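## Task

Under every foam block, the shelf edge carries a lot-number label. Any foam block whose lot number is found two or more times in the storeroom must finish on the desk, lying wholly within its outline with nothing overhanging any edge. Every other foam block stays on the shelf it started on. The desk must stay roughly where it is, and the robot must not fall or finish leaning.

## Robot and tools

ROBOT. A TidyBot++: a wheeled base (0.54 m long, 0.50 m wide, 0.38 m tall) on four driven casters, carrying a single seven-joint arm with a two-finger gripper. The shoulder sits 0.12 m ahead of the base centre at 0.68 m height. Two cameras: base_camera on the base, and wrist_camera, which looks along the hand. The arm starts folded with the hand pointing down. Loose items may occasionally be nudged by something other than the robot.

FRAMES. Base frame: metres, origin on the floor under the base centre, x forward, y left, z up. hand_pose and hand_target are reported in it: the point between the finger pads, with the hand's z axis running out along the fingers and the fingers closing along its y axis. Odometry frame: where the base frame was at the start. base_odometry counts wheel rotation only (slip looks like travel, drift of a few cm builds up); heading is in rad, left positive, -3.142 to 3.142. base_tilt is in degrees, positive when leaning forward or right, with about 1 degree of bias.

move. One action per call, built from any of: base, joints, target, plus optional speeds and min_time_s; parts start together. A call with no action just reports state and images.
- base: an object of offsets relative to where the base is when the command starts. translate_m (metres, forward positive, -2 to 2), strafe_m (metres, left positive, -2 to 2), rotate_rad (radians, counter-clockwise from above positive, -6.3 to 6.3). A base move that lasts 14 s ends with time_out.
- joints: absolute angles in radians, keyed by name. joint_2_rad -2.249 to 2.249, joint_4_rad -2.579 to 2.579, joint_6_rad -2.099 to 2.099; joints 1, 3, 5, 7 are unlimited and take the short way round (step under half a turn). joint_1 positive turns the arm clockwise seen from above, the opposite sense to rotate_rad. gripper_pos is 0 (open, about 85 mm gap) to 1 (closed); gap is roughly 85 x (1 - gripper_pos) mm.
- target: one list of seven numbers, an absolute hand pose in the base frame: x, y, z in metres then quaternion qw, qx, qy, qz. When target is used, joints may hold only gripper_pos.
- speeds: caps for this action only. translate_m and strafe_m 0.05 to 0.5 m/s (when both are commanded, put the cap under just one), rotate_rad 0.1 to 1.57 rad/s.
- min_time_s: 0.1 to 8 s, the shortest duration for each arm motion.
- cameras: list of base_camera, wrist_camera or all. blocking: true (default) returns when all motion rests; false returns within about 0.5 s and the robot keeps going.
An unknown key makes a call invalid; an out-of-range value gets it refused. A refused call, or an uncommanded stop (contact_stop, time_out, torque fault) showing up, cancels the later robot calls in the same reply.

wait: seconds (0 to 10), optional cameras; returns early once running moves settle. stop: brakes all running motion; optional cameras. zoom_image: camera plus region [x0, y0, x1, y1] in image pixels from the top-left, each side at most 504; use it to read lot labels. read_manual: section "licences", text only. finished_scene: scene (the current scene number); it must be the last call of a reply and cannot be undone.

RESULTS. base_status, joint_status and hand_status give moving, done, off_target (resting away from target, maybe still pushing), contact_stop, time_out, not_followed (target withheld by a self-collision check; "joint command not followed" or "pose unreachable" plus a cause), torque_fault, or limit_stop_at_motor_heat. The "move" line reads done or the worst status. "pictures" lists image order. motor_effort is percent of maximum torque, peak in brackets. Motor temperatures has one value per arm joint. on_its_own lists what the robot did unasked. "earlier move" shows a non-blocking move's progress. ARM HIT means a hard hit on the base or the arm itself. A base stuck against something can still say done.

WORKING TIPS. After a done target the hand is usually within 3 cm; fix it by adding (wanted minus hand_pose) to your last target's x, y, z. To keep a hand still, resend hand_target, not hand_pose. Held loads make the arm sag, so correct upward and never command a joint to its present reading while loaded. A straight-down hand reaches at most about 0.94 m height, and only near the base. Targets low and close in front of the base, or far from the current pose, can end wrong or drive the arm into the base; nothing prevents arm-to-base contact. The arm does not avoid furniture and keeps pushing if blocked. When a carried item touches a surface, hand_pose stops sinking though commands keep descending.

AVOID. Driving or turning while the arm is snagged above about 0.6 m, hard sideways pulls on a raised hand, or reaching far out and swinging sideways: the robot can tip; back away or retract to recover. Torque over 104.5 N m (joints 1-4) or 51.3 N m (joints 5-7) freezes the arm for 10 s. Motors above 60 C give MOTOR HOT; at 75 C the arm sinks in an over-temperature stop, so do not hold loads outstretched for long. Do not drop or release moving items, slam, strike furniture, shove the desk, squeeze hard on items still resting on something, or swing loads fast.

Each tool is called by a JSON object that holds its "api" and its "payload", one argument or row to a line.

## Session

{"api": "move", "payload": {
  "joints": {"joint_2_rad": -0.9, "joint_4_rad": -2.45, "joint_6_rad": 0.0, "joint_7_rad": 1.5},
  "min_time_s": 2.5,
  "cameras": ["all"]
}}

Scene clock: 2.83 s.
Motor temperatures (°C): [38 35 30 37 40 37 42]
move: done
base_odometry: x=+0.000 y=+0.000 heading=+0.000
base_tilt: forward=-0.4 right=+0.6
base_status: not commanded
joint_positions: joint_1_rad=-0.038 joint_2_rad=-0.883 joint_3_rad=+3.113 joint_4_rad=-2.475 joint_5_rad=-0.004 joint_6_rad=-0.069 joint_7_rad=+1.544 gripper_pos=+0.000
joint_status: all done
motor_effort: joint_1_rad=+0(1) joint_2_rad=+5(7) joint_3_rad=+1(1) joint_4_rad=+20(20) joint_5_rad=+1(1) joint_6_rad=+9(10) joint_7_rad=+0(1)
hand_pose: x=+0.4171 y=+0.0235 z=+0.9138 quat_wxyz=(-0.022, +0.738, +0.017, +0.674) (m; base frame)
hand_target: x=+0.4139 y=+0.0241 z=+0.9559 quat_wxyz=(-0.039, +0.700, +0.001, +0.713) (m; base frame)
hand_status: not commanded
pictures: base_camera, wrist_camera
Images, in order (width x height): base_camera 644x364, wrist_camera 644x476.

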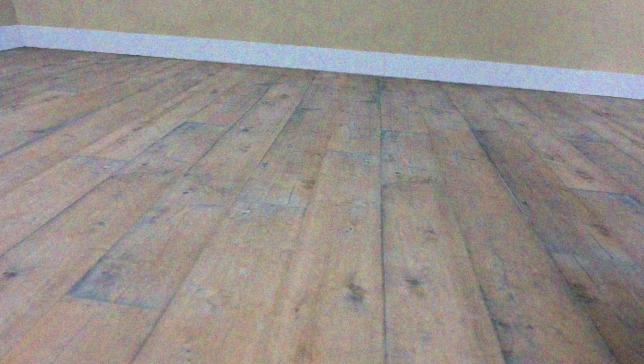

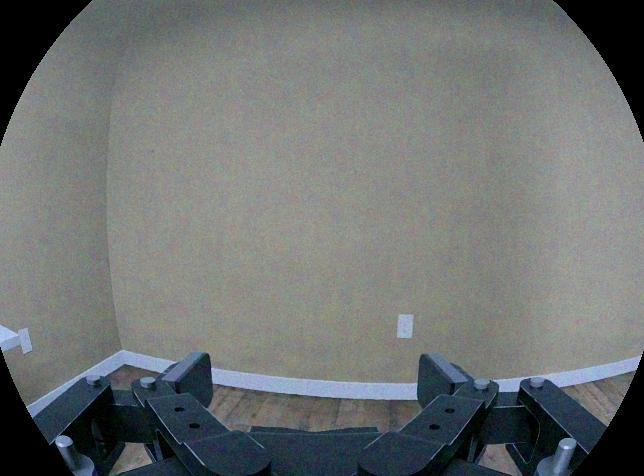

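{"api": "move", "payload": {
  "joints": {"joint_1_rad": -1.4},
  "cameras": ["wrist_camera"]
}}

{"api": "move", "payload": {
  "joints": {"joint_1_rad": -2.5},
  "cameras": ["wrist_camera"]
}}

{"api": "move", "payload": {
  "joints": {"joint_1_rad": -3.6},
  "cameras": ["wrist_camera"]
}}

{"api": "move", "payload": {
  "joints": {"joint_1_rad": -4.8},
  "cameras": ["wrist_camera"]
}}

Scene clock: 6.80 s.
move: done
base_odometry: x=+0.000 y=+0.000 heading=+0.000
base_tilt: forward=-0.4 right=+0.6
base_status: not commanded
joint_positions: joint_1_rad=-1.382 joint_2_rad=-0.883 joint_3_rad=+3.113 joint_4_rad=-2.475 joint_5_rad=-0.004 joint_6_rad=-0.067 joint_7_rad=+1.543 gripper_pos=+0.000
joint_status: all done
motor_effort: joint_1_rad=-1(2) joint_2_rad=+6(6) joint_3_rad=+1(1) joint_4_rad=+20(21) joint_5_rad=+1(1) joint_6_rad=+9(10) joint_7_rad=+0(1)
hand_pose: x=+0.1633 y=+0.2958 z=+0.9144 quat_wxyz=(-0.437, +0.567, +0.472, +0.515) (m; base frame)
hand_target: x=+0.1566 y=+0.2935 z=+0.9559 quat_wxyz=(-0.479, +0.543, +0.442, +0.530) (m; base frame)
hand_status: not commanded
pictures: wrist_camera
Images, in order (width x height): wrist_camera 644x476.

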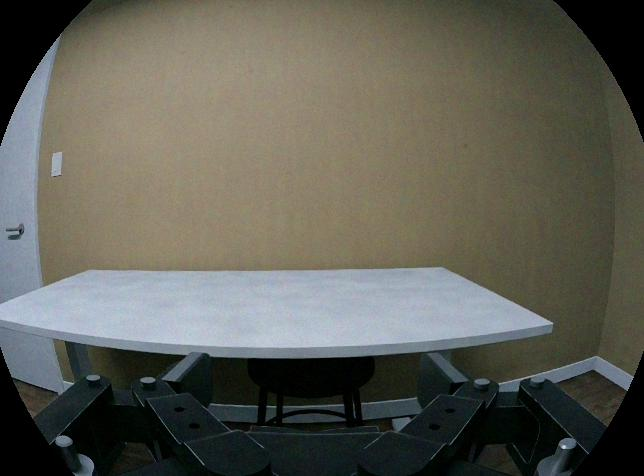

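Scene clock: 9.17 s.
move: done
base_odometry: x=+0.000 y=+0.000 heading=+0.000
base_tilt: forward=-0.4 right=+0.6
base_status: not commanded
joint_positions: joint_1_rad=-2.482 joint_2_rad=-0.883 joint_3_rad=+3.113 joint_4_rad=-2.475 joint_5_rad=-0.004 joint_6_rad=-0.067 joint_7_rad=+1.543 gripper_pos=+0.000
joint_status: all done
motor_effort: joint_1_rad=-1(2) joint_2_rad=+5(6) joint_3_rad=+1(2) joint_4_rad=+20(21) joint_5_rad=+1(1) joint_6_rad=+9(10) joint_7_rad=+0(1)
hand_pose: x=-0.1246 y=+0.1736 z=+0.9144 quat_wxyz=(-0.642, +0.236, +0.699, +0.210) (m; base frame)
hand_target: x=-0.1255 y=+0.1666 z=+0.9559 quat_wxyz=(-0.685, +0.232, +0.660, +0.201) (m; base frame)
hand_status: not commanded
pictures: wrist_camera
Images, in order (width x height): wrist_camera 644x476.

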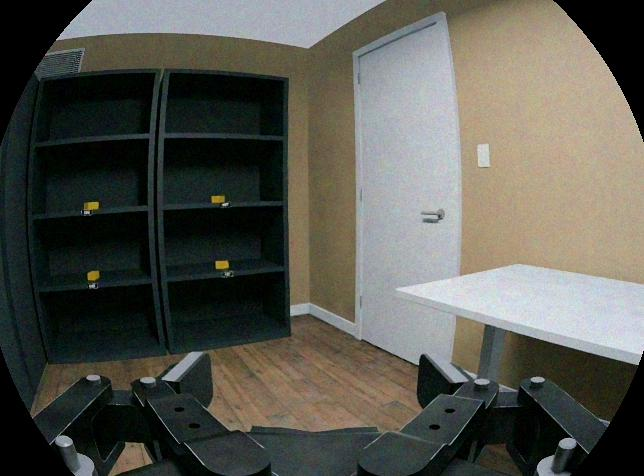

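Scene clock: 11.53 s.
move: done
base_odometry: x=+0.000 y=+0.000 heading=+0.000
base_tilt: forward=-0.3 right=+0.6
base_status: not commanded
joint_positions: joint_1_rad=-3.582 joint_2_rad=-0.883 joint_3_rad=+3.113 joint_4_rad=-2.475 joint_5_rad=-0.004 joint_6_rad=-0.067 joint_7_rad=+1.543 gripper_pos=+0.000
joint_status: all done
motor_effort: joint_1_rad=+0(2) joint_2_rad=+5(6) joint_3_rad=+1(2) joint_4_rad=+20(20) joint_5_rad=+1(1) joint_6_rad=+9(10) joint_7_rad=+0(1)
hand_pose: x=-0.1462 y=-0.1383 z=+0.9144 quat_wxyz=(-0.657, -0.164, +0.719, -0.156) (m; base frame)
hand_target: x=-0.1404 y=-0.1423 z=+0.9559 quat_wxyz=(-0.689, -0.147, +0.684, -0.187) (m; base frame)
hand_status: not commanded
pictures: wrist_camera
Images, in order (width x height): wrist_camera 644x476.

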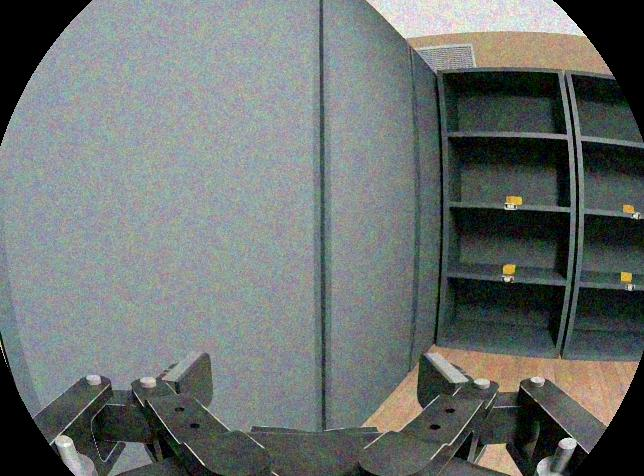

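Scene clock: 14.00 s.
move: done
base_odometry: x=+0.000 y=+0.000 heading=+0.000
base_tilt: forward=-0.4 right=+0.6
base_status: not commanded
joint_positions: joint_1_rad=-4.782 joint_2_rad=-0.883 joint_3_rad=+3.113 joint_4_rad=-2.475 joint_5_rad=-0.004 joint_6_rad=-0.067 joint_7_rad=+1.543 gripper_pos=+0.000
joint_status: all done
motor_effort: joint_1_rad=-1(2) joint_2_rad=+5(6) joint_3_rad=+1(2) joint_4_rad=+20(21) joint_5_rad=+1(1) joint_6_rad=+9(10) joint_7_rad=+0(1)
hand_pose: x=+0.1518 y=-0.2973 z=+0.9144 quat_wxyz=(-0.454, -0.541, +0.501, -0.500) (m; base frame)
hand_target: x=+0.1577 y=-0.2933 z=+0.9559 quat_wxyz=(-0.463, -0.508, +0.481, -0.544) (m; base frame)
hand_status: not commanded
pictures: wrist_camera
Images, in order (width x height): wrist_camera 644x476.

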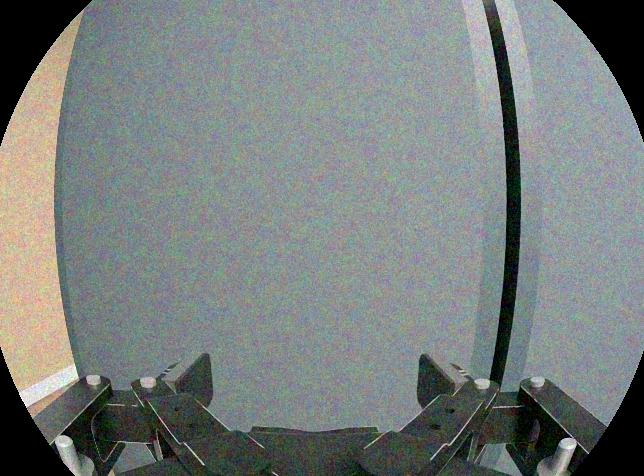

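{"api": "move", "payload": {
  "base": {"rotate_rad": 2.84},
  "speeds": {"rotate_rad": 1.0},
  "joints": {"joint_1_rad": -6.26},
  "cameras": ["all"]
}}

Scene clock: 18.40 s.
move: done
base_odometry: x=+0.000 y=+0.000 heading=+2.839
base_tilt: forward=-0.4 right=+0.6
base_status: done
joint_positions: joint_1_rad=-6.244 joint_2_rad=-0.883 joint_3_rad=+3.113 joint_4_rad=-2.475 joint_5_rad=-0.004 joint_6_rad=-0.066 joint_7_rad=+1.543 gripper_pos=+0.000
joint_status: all done
motor_effort: joint_1_rad=-1(3) joint_2_rad=+6(7) joint_3_rad=+1(2) joint_4_rad=+20(20) joint_5_rad=+1(1) joint_6_rad=+9(10) joint_7_rad=+0(1)
hand_pose: x=+0.4181 y=+0.0005 z=+0.9145 quat_wxyz=(-0.004, -0.737, +0.012, -0.675) (m; base frame)
hand_target: x=+0.4148 y=+0.0060 z=+0.9559 quat_wxyz=(+0.017, -0.700, +0.020, -0.714) (m; base frame)
hand_status: not commanded
pictures: base_camera, wrist_camera
Images, in order (width x height): base_camera 644x364, wrist_camera 644x476.

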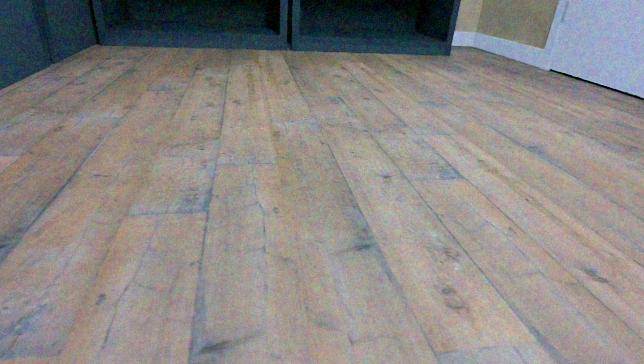

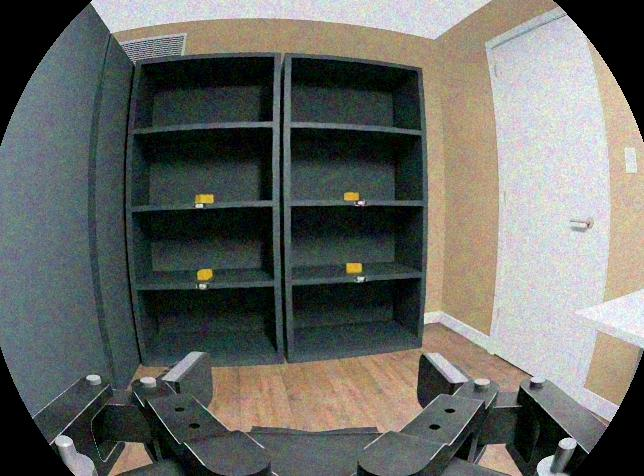

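{"api": "move", "payload": {
  "base": {"translate_m": 1.0, "strafe_m": -0.2, "rotate_rad": 0.1},
  "speeds": {"translate_m": 0.4},
  "cameras": ["all"]
}}

Scene clock: 23.90 s.
move: done
base_odometry: x=-0.895 y=+0.489 heading=+2.940
base_tilt: forward=-0.3 right=+0.6
base_status: done
joint_positions: joint_1_rad=-6.247 joint_2_rad=-0.887 joint_3_rad=+3.113 joint_4_rad=-2.475 joint_5_rad=-0.004 joint_6_rad=-0.064 joint_7_rad=+1.543 gripper_pos=+0.000
joint_status: not commanded
motor_effort: joint_1_rad=+0(1) joint_2_rad=+6(8) joint_3_rad=+1(2) joint_4_rad=+19(21) joint_5_rad=+1(1) joint_6_rad=+9(10) joint_7_rad=+0(1)
hand_pose: x=+0.4174 y=+0.0012 z=+0.9162 quat_wxyz=(-0.003, -0.736, +0.011, -0.677) (m; base frame)
hand_target: x=+0.4148 y=+0.0060 z=+0.9559 quat_wxyz=(+0.017, -0.700, +0.020, -0.714) (m; base frame)
hand_status: not commanded
pictures: base_camera, wrist_camera
Images, in order (width x height): base_camera 644x364, wrist_camera 644x476.

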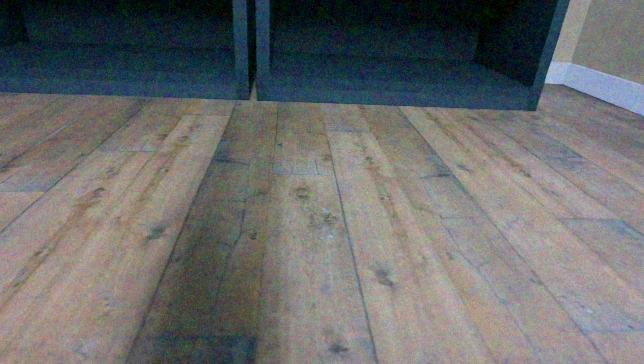

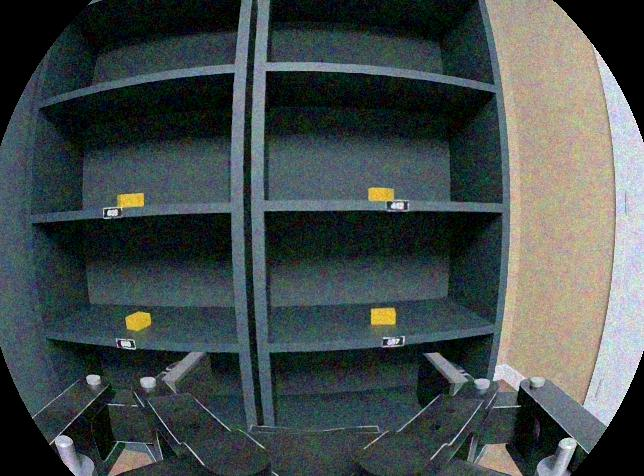

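{"api": "zoom_image", "payload": {
  "camera": "wrist_camera",
  "region": [368, 180, 428, 220]
}}

{"api": "zoom_image", "payload": {
  "camera": "wrist_camera",
  "region": [90, 190, 150, 230]
}}

{"api": "zoom_image", "payload": {
  "camera": "wrist_camera",
  "region": [362, 320, 422, 360]
}}

{"api": "zoom_image", "payload": {
  "camera": "wrist_camera",
  "region": [95, 320, 155, 360]
}}

{"api": "move", "payload": {
  "base": {"translate_m": 0.3, "strafe_m": -0.15, "rotate_rad": 0.11},
  "speeds": {"translate_m": 0.3},
  "joints": {"joint_6_rad": -0.25},
  "cameras": ["all"]
}}

Scaled by 8.400.

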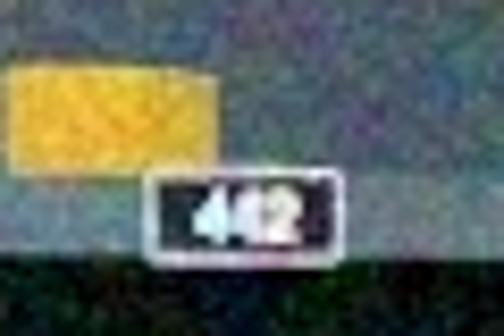

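Scaled by 8.400.

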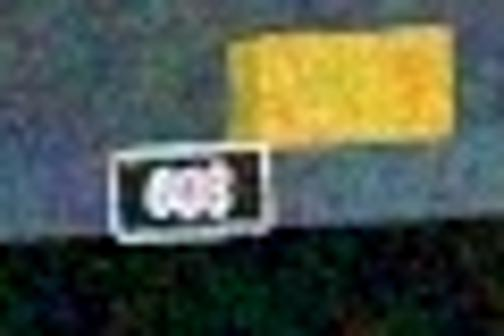

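Scaled by 8.400.

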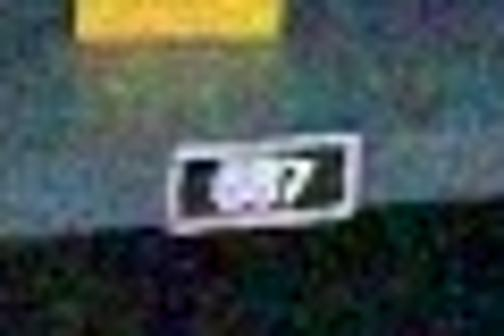

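Scaled by 8.400.

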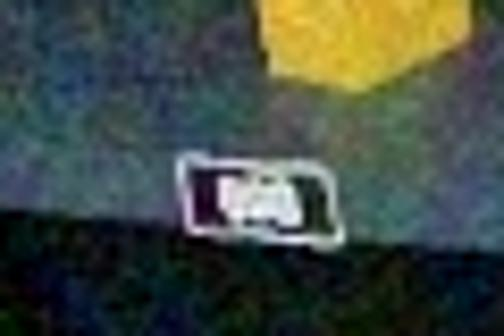

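Scene clock: 26.70 s.
move: done
base_odometry: x=-1.159 y=+0.696 heading=+3.051
base_tilt: forward=-0.3 right=+0.6
base_status: done
joint_positions: joint_1_rad=-6.248 joint_2_rad=-0.891 joint_3_rad=+3.113 joint_4_rad=-2.467 joint_5_rad=-0.004 joint_6_rad=-0.244 joint_7_rad=+1.543 gripper_pos=+0.000
joint_status: all done
motor_effort: joint_1_rad=+0(2) joint_2_rad=+6(8) joint_3_rad=+1(2) joint_4_rad=+20(23) joint_5_rad=+1(1) joint_6_rad=+9(11) joint_7_rad=+0(1)
hand_pose: x=+0.4078 y=+0.0008 z=+0.8676 quat_wxyz=(-0.004, -0.789, +0.012, -0.614) (m; base frame)
hand_target: x=+0.4067 y=+0.0046 z=+0.8787 quat_wxyz=(+0.013, -0.783, +0.024, -0.621) (m; base frame)
hand_status: not commanded
pictures: base_camera, wrist_camera
Images, in order (width x height): base_camera 644x364, wrist_camera 644x476.

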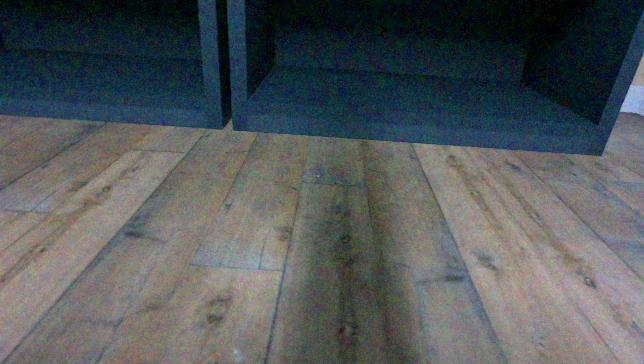

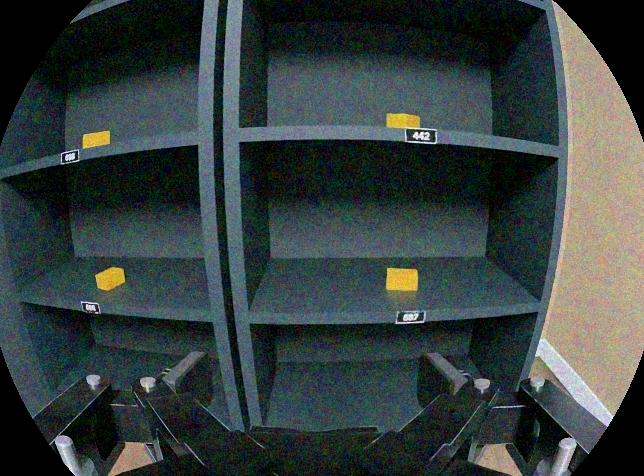

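{"api": "zoom_image", "payload": {
  "camera": "wrist_camera",
  "region": [396, 120, 446, 150]
}}

{"api": "zoom_image", "payload": {
  "camera": "wrist_camera",
  "region": [386, 302, 436, 332]
}}

{"api": "zoom_image", "payload": {
  "camera": "wrist_camera",
  "region": [50, 142, 100, 172]
}}

{"api": "zoom_image", "payload": {
  "camera": "wrist_camera",
  "region": [66, 292, 116, 322]
}}

{"api": "zoom_image", "payload": {
  "camera": "wrist_camera",
  "region": [370, 95, 440, 145]
}}

{"api": "zoom_image", "payload": {
  "camera": "wrist_camera",
  "region": [370, 255, 440, 305]
}}

Scaled by 10.080.

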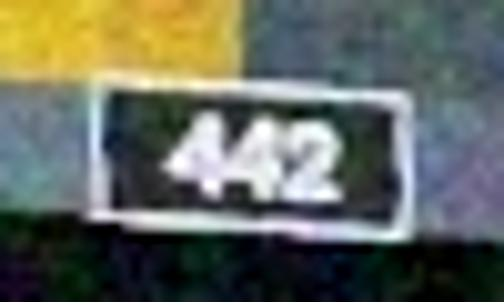

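Scaled by 10.080.

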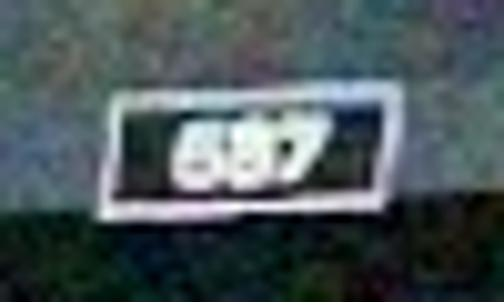

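Scaled by 10.080.

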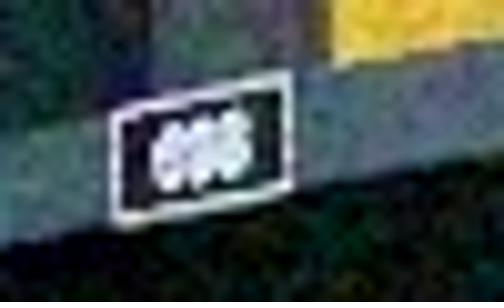

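Scaled by 10.080.

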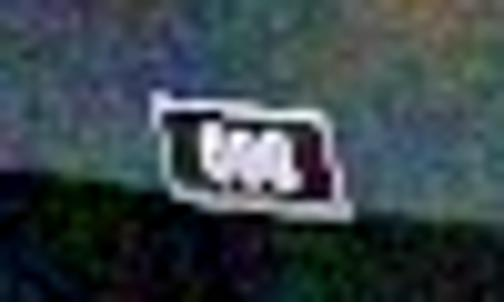

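Scaled by 7.200.

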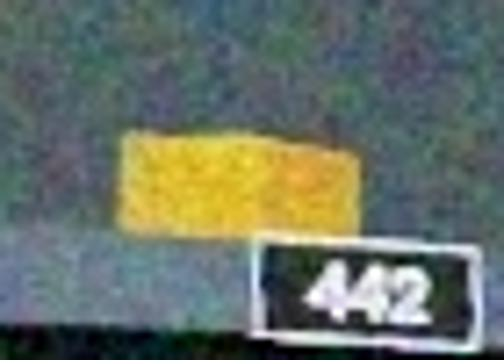

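Scaled by 7.200.

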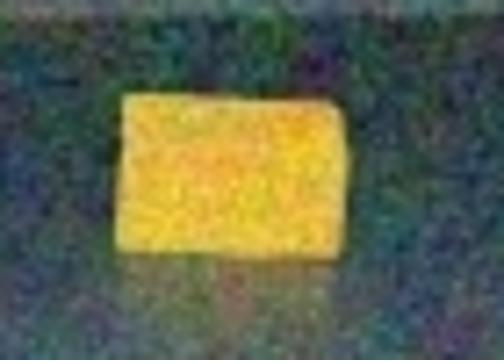

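{"api": "move", "payload": {
  "base": {"translate_m": 0.27, "strafe_m": -0.2},
  "speeds": {"translate_m": 0.3},
  "joints": {"joint_6_rad": -0.45},
  "cameras": ["all"]
}}

{"api": "move", "payload": {
  "base": {"strafe_m": 0.86},
  "speeds": {"strafe_m": 0.4},
  "cameras": ["all"]
}}

Scene clock: 31.13 s.
move: done
base_odometry: x=-1.410 y=+0.919 heading=+3.052
base_tilt: forward=-0.4 right=+0.6
base_status: done
joint_positions: joint_1_rad=-6.248 joint_2_rad=-0.892 joint_3_rad=+3.113 joint_4_rad=-2.463 joint_5_rad=-0.004 joint_6_rad=-0.430 joint_7_rad=+1.543 gripper_pos=+0.000
joint_status: all done
motor_effort: joint_1_rad=-1(1) joint_2_rad=+6(8) joint_3_rad=+1(2) joint_4_rad=+18(22) joint_5_rad=+1(1) joint_6_rad=+8(10) joint_7_rad=+0(1)
hand_pose: x=+0.3886 y=+0.0002 z=+0.8155 quat_wxyz=(-0.005, -0.842, +0.014, -0.540) (m; base frame)
hand_target: x=+0.3866 y=+0.0037 z=+0.8199 quat_wxyz=(+0.010, -0.841, +0.027, -0.540) (m; base frame)
hand_status: not commanded
pictures: base_camera, wrist_camera
Images, in order (width x height): base_camera 644x364, wrist_camera 644x476.

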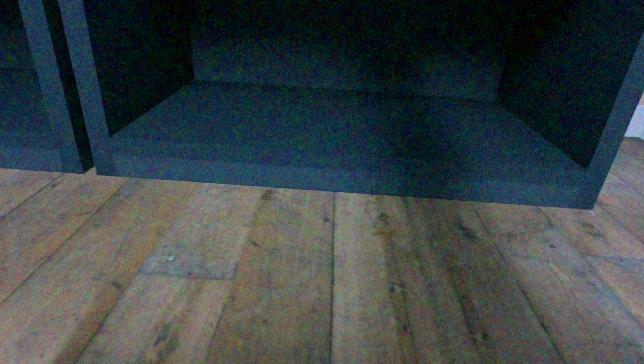

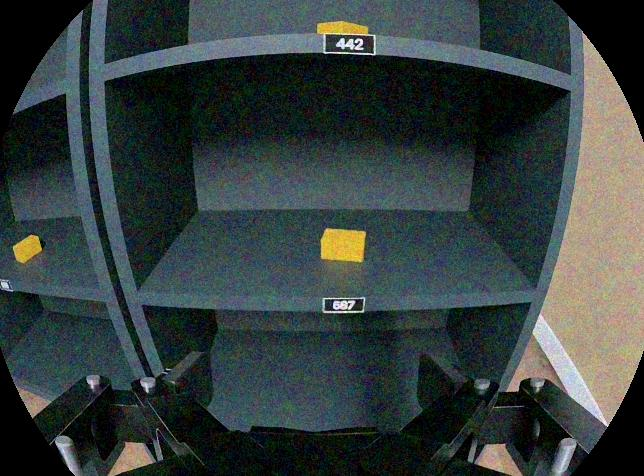

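Scene clock: 34.47 s.
move: done
base_odometry: x=-1.488 y=+0.062 heading=+3.052
base_tilt: forward=-0.3 right=+0.6
base_status: done
joint_positions: joint_1_rad=-6.248 joint_2_rad=-0.892 joint_3_rad=+3.113 joint_4_rad=-2.463 joint_5_rad=-0.004 joint_6_rad=-0.430 joint_7_rad=+1.543 gripper_pos=+0.000
joint_status: not commanded
motor_effort: joint_1_rad=+0(1) joint_2_rad=+6(7) joint_3_rad=+1(2) joint_4_rad=+19(20) joint_5_rad=+1(1) joint_6_rad=+8(9) joint_7_rad=+0(1)
hand_pose: x=+0.3886 y=+0.0003 z=+0.8155 quat_wxyz=(-0.005, -0.842, +0.014, -0.540) (m; base frame)
hand_target: x=+0.3866 y=+0.0037 z=+0.8199 quat_wxyz=(+0.010, -0.841, +0.027, -0.540) (m; base frame)
hand_status: not commanded
pictures: base_camera, wrist_camera
Images, in order (width x height): base_camera 644x364, wrist_camera 644x476.

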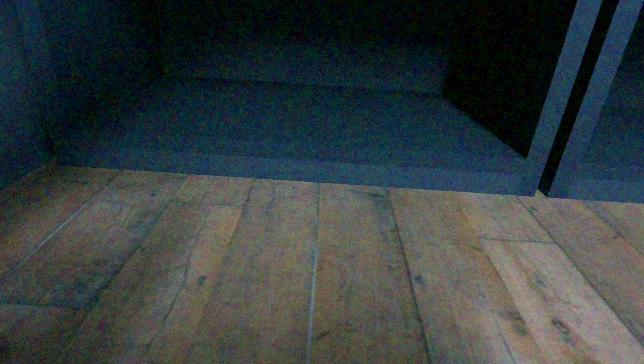

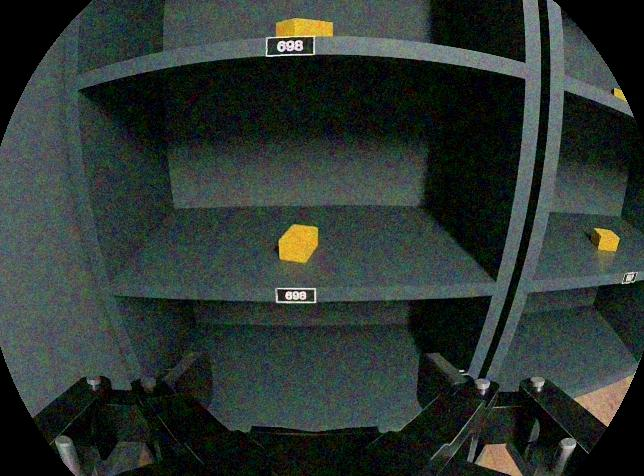

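{"api": "zoom_image", "payload": {
  "camera": "wrist_camera",
  "region": [265, 30, 325, 60]
}}

{"api": "zoom_image", "payload": {
  "camera": "wrist_camera",
  "region": [270, 282, 320, 307]
}}

{"api": "zoom_image", "payload": {
  "camera": "wrist_camera",
  "region": [260, 215, 340, 275]
}}

Scaled by 8.400.

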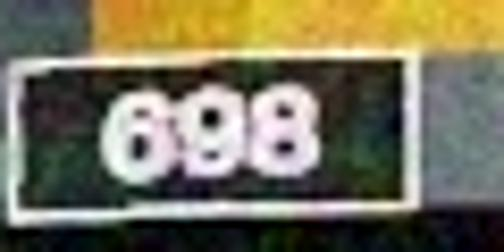

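Scaled by 10.080.

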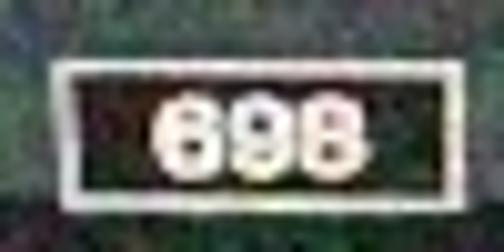

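Scaled by 6.300.

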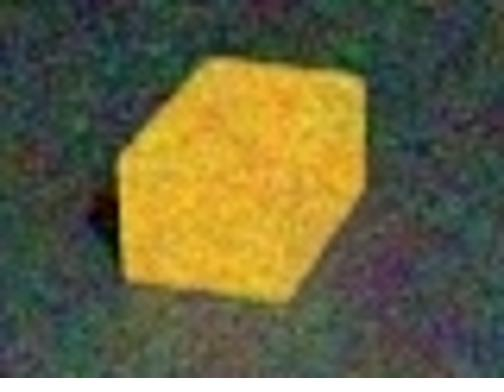

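{"api": "move", "payload": {
  "base": {"translate_m": 0.24},
  "speeds": {"translate_m": 0.25},
  "joints": {"joint_6_rad": -0.65},
  "cameras": ["all"]
}}

Scene clock: 36.87 s.
move: done
base_odometry: x=-1.727 y=+0.084 heading=+3.052
base_tilt: forward=-0.3 right=+0.6
base_status: done
joint_positions: joint_1_rad=-6.248 joint_2_rad=-0.893 joint_3_rad=+3.113 joint_4_rad=-2.462 joint_5_rad=-0.004 joint_6_rad=-0.627 joint_7_rad=+1.543 gripper_pos=+0.000
joint_status: all done
motor_effort: joint_1_rad=-1(1) joint_2_rad=+7(8) joint_3_rad=+1(1) joint_4_rad=+19(22) joint_5_rad=+1(1) joint_6_rad=+8(10) joint_7_rad=+0(1)
hand_pose: x=+0.3580 y=-0.0001 z=+0.7640 quat_wxyz=(-0.006, -0.890, +0.016, -0.456) (m; base frame)
hand_target: x=+0.3552 y=+0.0029 z=+0.7663 quat_wxyz=(+0.007, -0.891, +0.030, -0.453) (m; base frame)
hand_status: not commanded
pictures: base_camera, wrist_camera
Images, in order (width x height): base_camera 644x364, wrist_camera 644x476.

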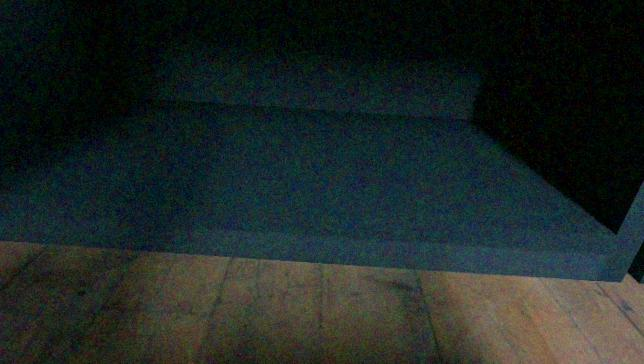

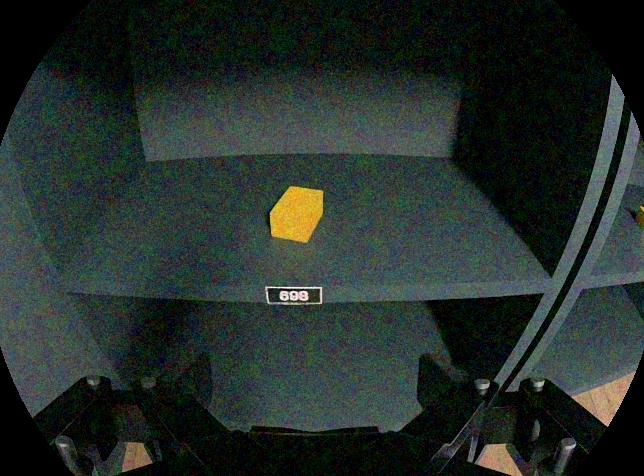

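{"api": "zoom_image", "payload": {
  "camera": "wrist_camera",
  "region": [262, 282, 326, 310]
}}

{"api": "zoom_image", "payload": {
  "camera": "wrist_camera",
  "region": [255, 175, 340, 255]
}}

Scaled by 7.875.

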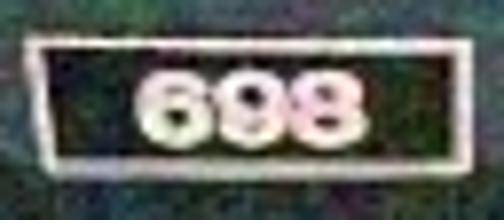

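Scaled by 5.929.

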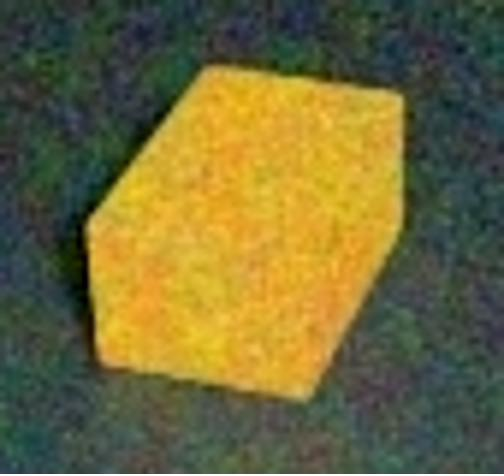

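{"api": "move", "payload": {
  "joints": {"joint_1_rad": -6.03, "joint_2_rad": 0.05, "joint_4_rad": -2.24, "joint_6_rad": -0.10},
  "min_time_s": 2.5,
  "cameras": ["wrist_camera"]
}}

Scene clock: 41.60 s.
move: done
base_odometry: x=-1.727 y=+0.084 heading=+3.052
base_tilt: forward=-0.3 right=+0.6
base_status: not commanded
joint_positions: joint_1_rad=-6.049 joint_2_rad=+0.024 joint_3_rad=+3.113 joint_4_rad=-2.269 joint_5_rad=-0.004 joint_6_rad=-0.164 joint_7_rad=+1.543 gripper_pos=+0.000
joint_status: all done
motor_effort: joint_1_rad=-1(2) joint_2_rad=-14(16) joint_3_rad=+0(1) joint_4_rad=+14(19) joint_5_rad=+1(1) joint_6_rad=+5(8) joint_7_rad=+0(1)
hand_pose: x=+0.5528 y=-0.0886 z=+0.6535 quat_wxyz=(-0.028, -0.935, +0.111, -0.335) (m; base frame)
hand_target: x=+0.5773 y=-0.1030 z=+0.6676 quat_wxyz=(-0.026, -0.920, +0.139, -0.366) (m; base frame)
hand_status: not commanded
pictures: wrist_camera
Images, in order (width x height): wrist_camera 644x476.

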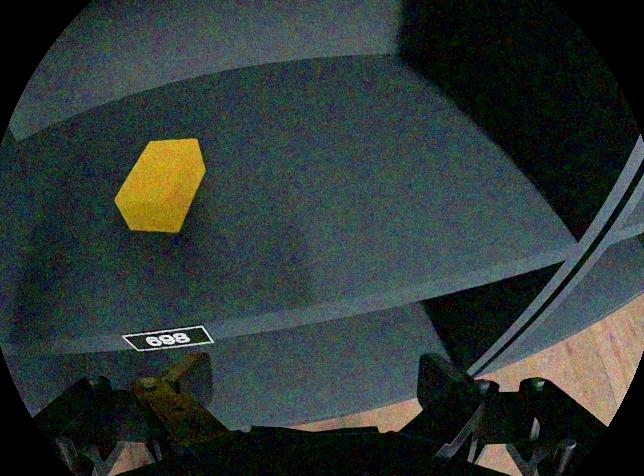

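{"api": "move", "payload": {
  "base": {"translate_m": 0.17, "strafe_m": 0.14},
  "speeds": {"translate_m": 0.15},
  "joints": {"joint_1_rad": -5.97, "joint_2_rad": -0.01},
  "cameras": ["all"]
}}

Scene clock: 44.33 s.
move: done
base_odometry: x=-1.909 y=-0.040 heading=+3.052
base_tilt: forward=-0.3 right=+0.6
base_status: done
joint_positions: joint_1_rad=-5.984 joint_2_rad=+0.000 joint_3_rad=+3.113 joint_4_rad=-2.263 joint_5_rad=-0.004 joint_6_rad=-0.158 joint_7_rad=+1.543 gripper_pos=+0.000
joint_status: all done
motor_effort: joint_1_rad=+0(2) joint_2_rad=-15(15) joint_3_rad=+0(1) joint_4_rad=+15(15) joint_5_rad=+1(1) joint_6_rad=+6(7) joint_7_rad=+0(1)
hand_pose: x=+0.5499 y=-0.1180 z=+0.6677 quat_wxyz=(-0.042, -0.925, +0.141, -0.350) (m; base frame)
hand_target: x=+0.5703 y=-0.1303 z=+0.6957 quat_wxyz=(-0.041, -0.904, +0.164, -0.393) (m; base frame)
hand_status: not commanded
pictures: base_camera, wrist_camera
Images, in order (width x height): base_camera 644x364, wrist_camera 644x476.

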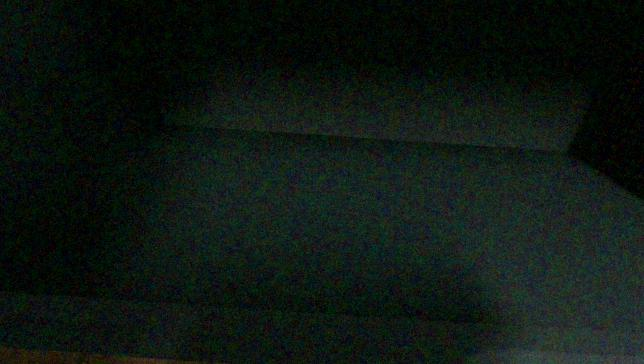

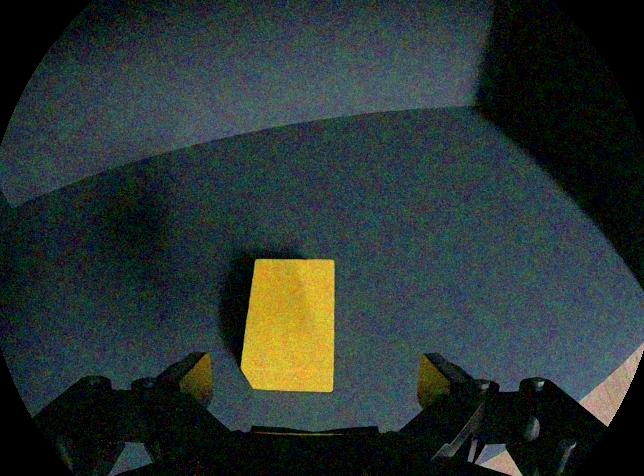

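{"api": "move", "payload": {
  "base": {"translate_m": 0.067, "strafe_m": 0.005},
  "speeds": {"translate_m": 0.1}
}}

{"api": "move", "payload": {
  "joints": {"joint_2_rad": 0.185, "joint_4_rad": -2.39, "joint_6_rad": 0.145},
  "min_time_s": 2.5,
  "cameras": ["wrist_camera"]
}}

Scene clock: 46.40 s.
move: done
base_odometry: x=-1.976 y=-0.040 heading=+3.052
base_tilt: forward=-0.3 right=+0.6
base_status: done
joint_positions: joint_1_rad=-5.983 joint_2_rad=-0.002 joint_3_rad=+3.113 joint_4_rad=-2.262 joint_5_rad=-0.004 joint_6_rad=-0.157 joint_7_rad=+1.543 gripper_pos=+0.000
joint_status: not commanded
motor_effort: joint_1_rad=+0(2) joint_2_rad=-14(15) joint_3_rad=+0(1) joint_4_rad=+14(16) joint_5_rad=+1(1) joint_6_rad=+6(7) joint_7_rad=+0(1)
hand_pose: x=+0.5509 y=-0.1184 z=+0.6698 quat_wxyz=(-0.042, -0.924, +0.141, -0.352) (m; base frame)
hand_target: x=+0.5703 y=-0.1303 z=+0.6957 quat_wxyz=(-0.041, -0.904, +0.164, -0.393) (m; base frame)
hand_status: not commanded
pictures: none

Scene clock: 49.20 s.
move: done
base_odometry: x=-1.976 y=-0.040 heading=+3.052
base_tilt: forward=-0.3 right=+0.6
base_status: not commanded
joint_positions: joint_1_rad=-5.983 joint_2_rad=+0.152 joint_3_rad=+3.113 joint_4_rad=-2.356 joint_5_rad=-0.004 joint_6_rad=+0.082 joint_7_rad=+1.543 gripper_pos=+0.000
joint_status: all done
motor_effort: joint_1_rad=+0(1) joint_2_rad=-16(17) joint_3_rad=+0(0) joint_4_rad=+11(16) joint_5_rad=+1(1) joint_6_rad=+6(8) joint_7_rad=+0(1)
hand_pose: x=+0.5567 y=-0.1202 z=+0.6095 quat_wxyz=(-0.040, -0.926, +0.142, -0.348) (m; base frame)
hand_target: x=+0.5505 y=-0.1246 z=+0.5945 quat_wxyz=(-0.034, -0.922, +0.169, -0.347) (m; base frame)
hand_status: not commanded
pictures: wrist_camera
Images, in order (width x height): wrist_camera 644x476.

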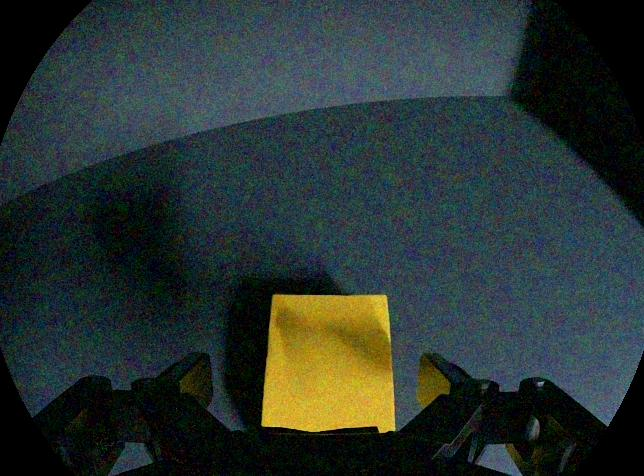

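{"api": "move", "payload": {
  "joints": {"joint_1_rad": -5.965, "joint_2_rad": 0.215, "joint_4_rad": -2.415, "joint_6_rad": 0.195},
  "min_time_s": 1.5,
  "cameras": ["wrist_camera"]
}}

Scene clock: 51.17 s.
move: done
base_odometry: x=-1.976 y=-0.040 heading=+3.052
base_tilt: forward=-0.3 right=+0.6
base_status: not commanded
joint_positions: joint_1_rad=-5.983 joint_2_rad=+0.180 joint_3_rad=+3.113 joint_4_rad=-2.381 joint_5_rad=-0.004 joint_6_rad=+0.133 joint_7_rad=+1.543 gripper_pos=+0.000
joint_status: all done
motor_effort: joint_1_rad=+0(2) joint_2_rad=-16(18) joint_3_rad=+0(0) joint_4_rad=+10(12) joint_5_rad=+1(1) joint_6_rad=+6(8) joint_7_rad=+0(1)
hand_pose: x=+0.5543 y=-0.1195 z=+0.5980 quat_wxyz=(-0.040, -0.926, +0.143, -0.347) (m; base frame)
hand_target: x=+0.5463 y=-0.1257 z=+0.5821 quat_wxyz=(-0.035, -0.922, +0.172, -0.344) (m; base frame)
hand_status: not commanded
pictures: wrist_camera
Images, in order (width x height): wrist_camera 644x476.

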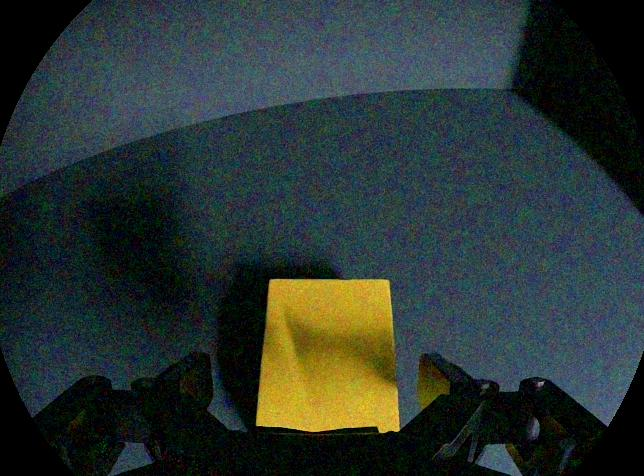

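{"api": "move", "payload": {
  "joints": {"joint_2_rad": 0.248, "joint_4_rad": -2.44, "joint_6_rad": 0.245},
  "min_time_s": 1.5,
  "cameras": ["wrist_camera"]
}}

Scene clock: 53.13 s.
move: done
base_odometry: x=-1.976 y=-0.040 heading=+3.052
base_tilt: forward=-0.3 right=+0.6
base_status: not commanded
joint_positions: joint_1_rad=-5.983 joint_2_rad=+0.212 joint_3_rad=+3.113 joint_4_rad=-2.407 joint_5_rad=-0.004 joint_6_rad=+0.183 joint_7_rad=+1.543 gripper_pos=+0.000
joint_status: all done
motor_effort: joint_1_rad=-1(1) joint_2_rad=-18(18) joint_3_rad=+0(0) joint_4_rad=+11(12) joint_5_rad=+1(1) joint_6_rad=+6(8) joint_7_rad=+0(1)
hand_pose: x=+0.5502 y=-0.1184 z=+0.5839 quat_wxyz=(-0.039, -0.927, +0.143, -0.343) (m; base frame)
hand_target: x=+0.5420 y=-0.1244 z=+0.5689 quat_wxyz=(-0.034, -0.924, +0.172, -0.341) (m; base frame)
hand_status: not commanded
pictures: wrist_camera
Images, in order (width x height): wrist_camera 644x476.

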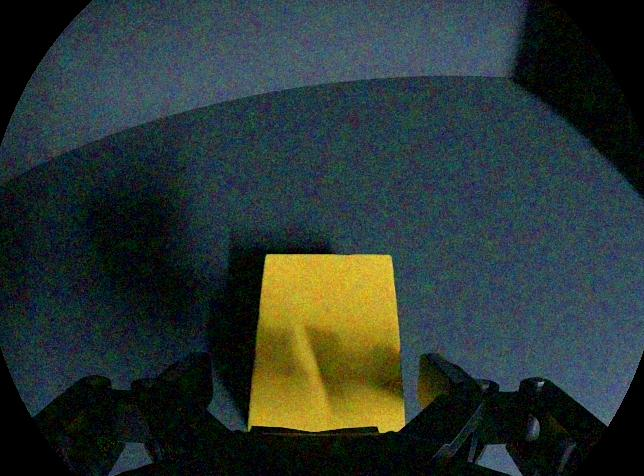

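{"api": "move", "payload": {
  "joints": {"gripper_pos": 0.6},
  "cameras": ["wrist_camera"]
}}

{"api": "move", "payload": {
  "joints": {"joint_2_rad": 0.1, "joint_4_rad": -2.38, "joint_6_rad": 0.1},
  "min_time_s": 2,
  "cameras": ["wrist_camera"]
}}

Scene clock: 54.30 s.
move: off_target
base_odometry: x=-1.976 y=-0.040 heading=+3.052
base_tilt: forward=-0.3 right=+0.6
base_status: not commanded
joint_positions: joint_1_rad=-5.983 joint_2_rad=+0.215 joint_3_rad=+3.113 joint_4_rad=-2.407 joint_5_rad=-0.004 joint_6_rad=+0.195 joint_7_rad=+1.543 gripper_pos=+0.427
joint_status: gripper_pos off_target (ended at +0.427, target +0.600)
motor_effort: joint_1_rad=+0(1) joint_2_rad=-14(18) joint_3_rad=+0(0) joint_4_rad=+10(11) joint_5_rad=+1(1) joint_6_rad=+5(7) joint_7_rad=+0(0)
hand_pose: x=+0.5527 y=-0.1192 z=+0.5853 quat_wxyz=(-0.039, -0.926, +0.143, -0.348) (m; base frame)
hand_target: x=+0.5420 y=-0.1244 z=+0.5689 quat_wxyz=(-0.034, -0.924, +0.172, -0.341) (m; base frame)
hand_status: not commanded
pictures: wrist_camera
Images, in order (width x height): wrist_camera 644x476.

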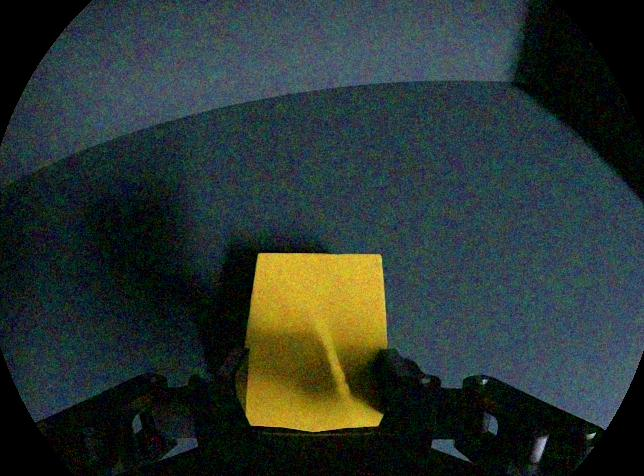

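Scene clock: 56.60 s.
move: done
base_odometry: x=-1.976 y=-0.040 heading=+3.052
base_tilt: forward=-0.3 right=+0.6
base_status: not commanded
joint_positions: joint_1_rad=-5.983 joint_2_rad=+0.119 joint_3_rad=+3.113 joint_4_rad=-2.406 joint_5_rad=-0.004 joint_6_rad=+0.154 joint_7_rad=+1.543 gripper_pos=+0.427
joint_status: all done
motor_effort: joint_1_rad=-1(1) joint_2_rad=-16(18) joint_3_rad=+0(0) joint_4_rad=+12(12) joint_5_rad=+1(1) joint_6_rad=+6(8) joint_7_rad=+0(1)
hand_pose: x=+0.5513 y=-0.1189 z=+0.6199 quat_wxyz=(-0.044, -0.916, +0.141, -0.373) (m; base frame)
hand_target: x=+0.5503 y=-0.1270 z=+0.6272 quat_wxyz=(-0.039, -0.913, +0.169, -0.370) (m; base frame)
hand_status: not commanded
pictures: wrist_camera
Images, in order (width x height): wrist_camera 644x476.

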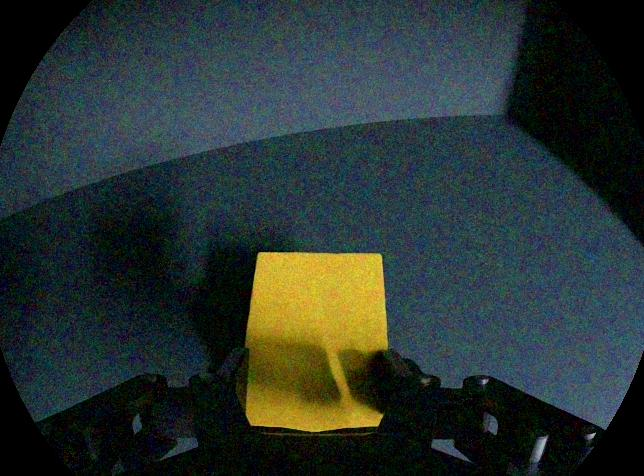

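{"api": "move", "payload": {
  "joints": {"joint_2_rad": 0.03, "joint_4_rad": -2.38, "joint_6_rad": 0.1},
  "min_time_s": 1.5
}}

{"api": "move", "payload": {
  "base": {"translate_m": -0.5},
  "speeds": {"translate_m": 0.25},
  "cameras": ["wrist_camera"]
}}

{"api": "move", "payload": {
  "base": {"strafe_m": -0.4},
  "speeds": {"strafe_m": 0.3},
  "joints": {"joint_1_rad": -6.26, "joint_2_rad": -0.7, "joint_4_rad": -2.42, "joint_6_rad": -0.1},
  "min_time_s": 2.5,
  "cameras": ["all"]
}}

Scene clock: 59.17 s.
move: done
base_odometry: x=-1.976 y=-0.040 heading=+3.052
base_tilt: forward=-0.3 right=+0.6
base_status: not commanded
joint_positions: joint_1_rad=-5.983 joint_2_rad=+0.050 joint_3_rad=+3.113 joint_4_rad=-2.406 joint_5_rad=-0.004 joint_6_rad=+0.154 joint_7_rad=+1.543 gripper_pos=+0.427
joint_status: all done
motor_effort: joint_1_rad=+0(1) joint_2_rad=-13(16) joint_3_rad=+0(0) joint_4_rad=+12(14) joint_5_rad=+1(1) joint_6_rad=+7(9) joint_7_rad=+0(1)
hand_pose: x=+0.5543 y=-0.1198 z=+0.6510 quat_wxyz=(-0.048, -0.903, +0.139, -0.405) (m; base frame)
hand_target: x=+0.5529 y=-0.1279 z=+0.6588 quat_wxyz=(-0.043, -0.900, +0.166, -0.402) (m; base frame)
hand_status: not commanded
pictures: none

Scene clock: 62.07 s.
move: done
base_odometry: x=-1.478 y=-0.085 heading=+3.052
base_tilt: forward=-0.3 right=+0.6
base_status: done
joint_positions: joint_1_rad=-5.981 joint_2_rad=+0.042 joint_3_rad=+3.113 joint_4_rad=-2.401 joint_5_rad=-0.004 joint_6_rad=+0.150 joint_7_rad=+1.543 gripper_pos=+0.427
joint_status: not commanded
motor_effort: joint_1_rad=+0(1) joint_2_rad=-14(17) joint_3_rad=+0(1) joint_4_rad=+13(15) joint_5_rad=+1(1) joint_6_rad=+7(8) joint_7_rad=+0(1)
hand_pose: x=+0.5559 y=-0.1211 z=+0.6561 quat_wxyz=(-0.049, -0.900, +0.139, -0.409) (m; base frame)
hand_target: x=+0.5529 y=-0.1279 z=+0.6588 quat_wxyz=(-0.043, -0.900, +0.166, -0.402) (m; base frame)
hand_status: not commanded
pictures: wrist_camera
Images, in order (width x height): wrist_camera 644x476.

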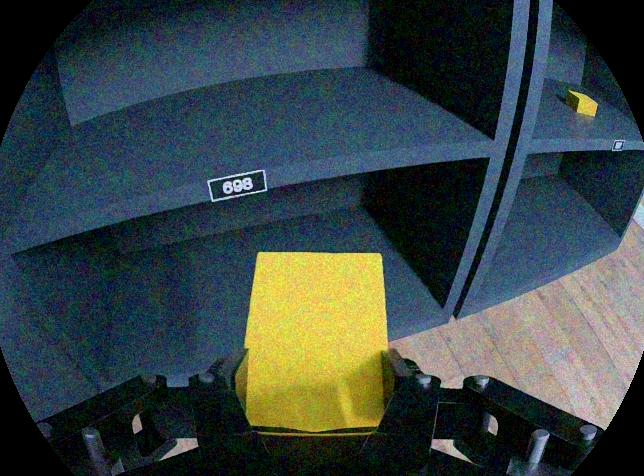

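Scene clock: 64.87 s.
move: done
base_odometry: x=-1.442 y=+0.314 heading=+3.052
base_tilt: forward=-0.4 right=+0.6
base_status: done
joint_positions: joint_1_rad=-6.241 joint_2_rad=-0.688 joint_3_rad=+3.113 joint_4_rad=-2.401 joint_5_rad=-0.004 joint_6_rad=-0.044 joint_7_rad=+1.543 gripper_pos=+0.427
joint_status: all done
motor_effort: joint_1_rad=+0(2) joint_2_rad=+2(16) joint_3_rad=+1(1) joint_4_rad=+20(20) joint_5_rad=+1(1) joint_6_rad=+9(10) joint_7_rad=+0(1)
hand_pose: x=+0.4688 y=-0.0014 z=+0.9047 quat_wxyz=(-0.003, -0.769, +0.014, -0.639) (m; base frame)
hand_target: x=+0.4603 y=+0.0048 z=+0.8798 quat_wxyz=(+0.016, -0.789, +0.024, -0.613) (m; base frame)
hand_status: not commanded
pictures: base_camera, wrist_camera
Images, in order (width x height): base_camera 644x364, wrist_camera 644x476.

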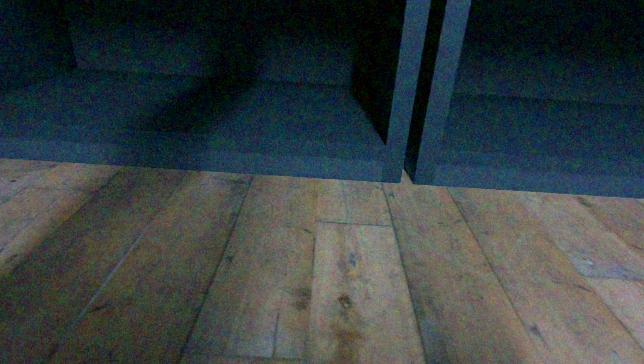

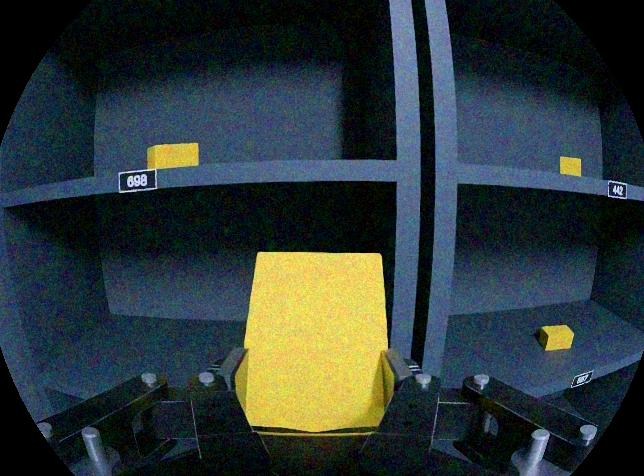

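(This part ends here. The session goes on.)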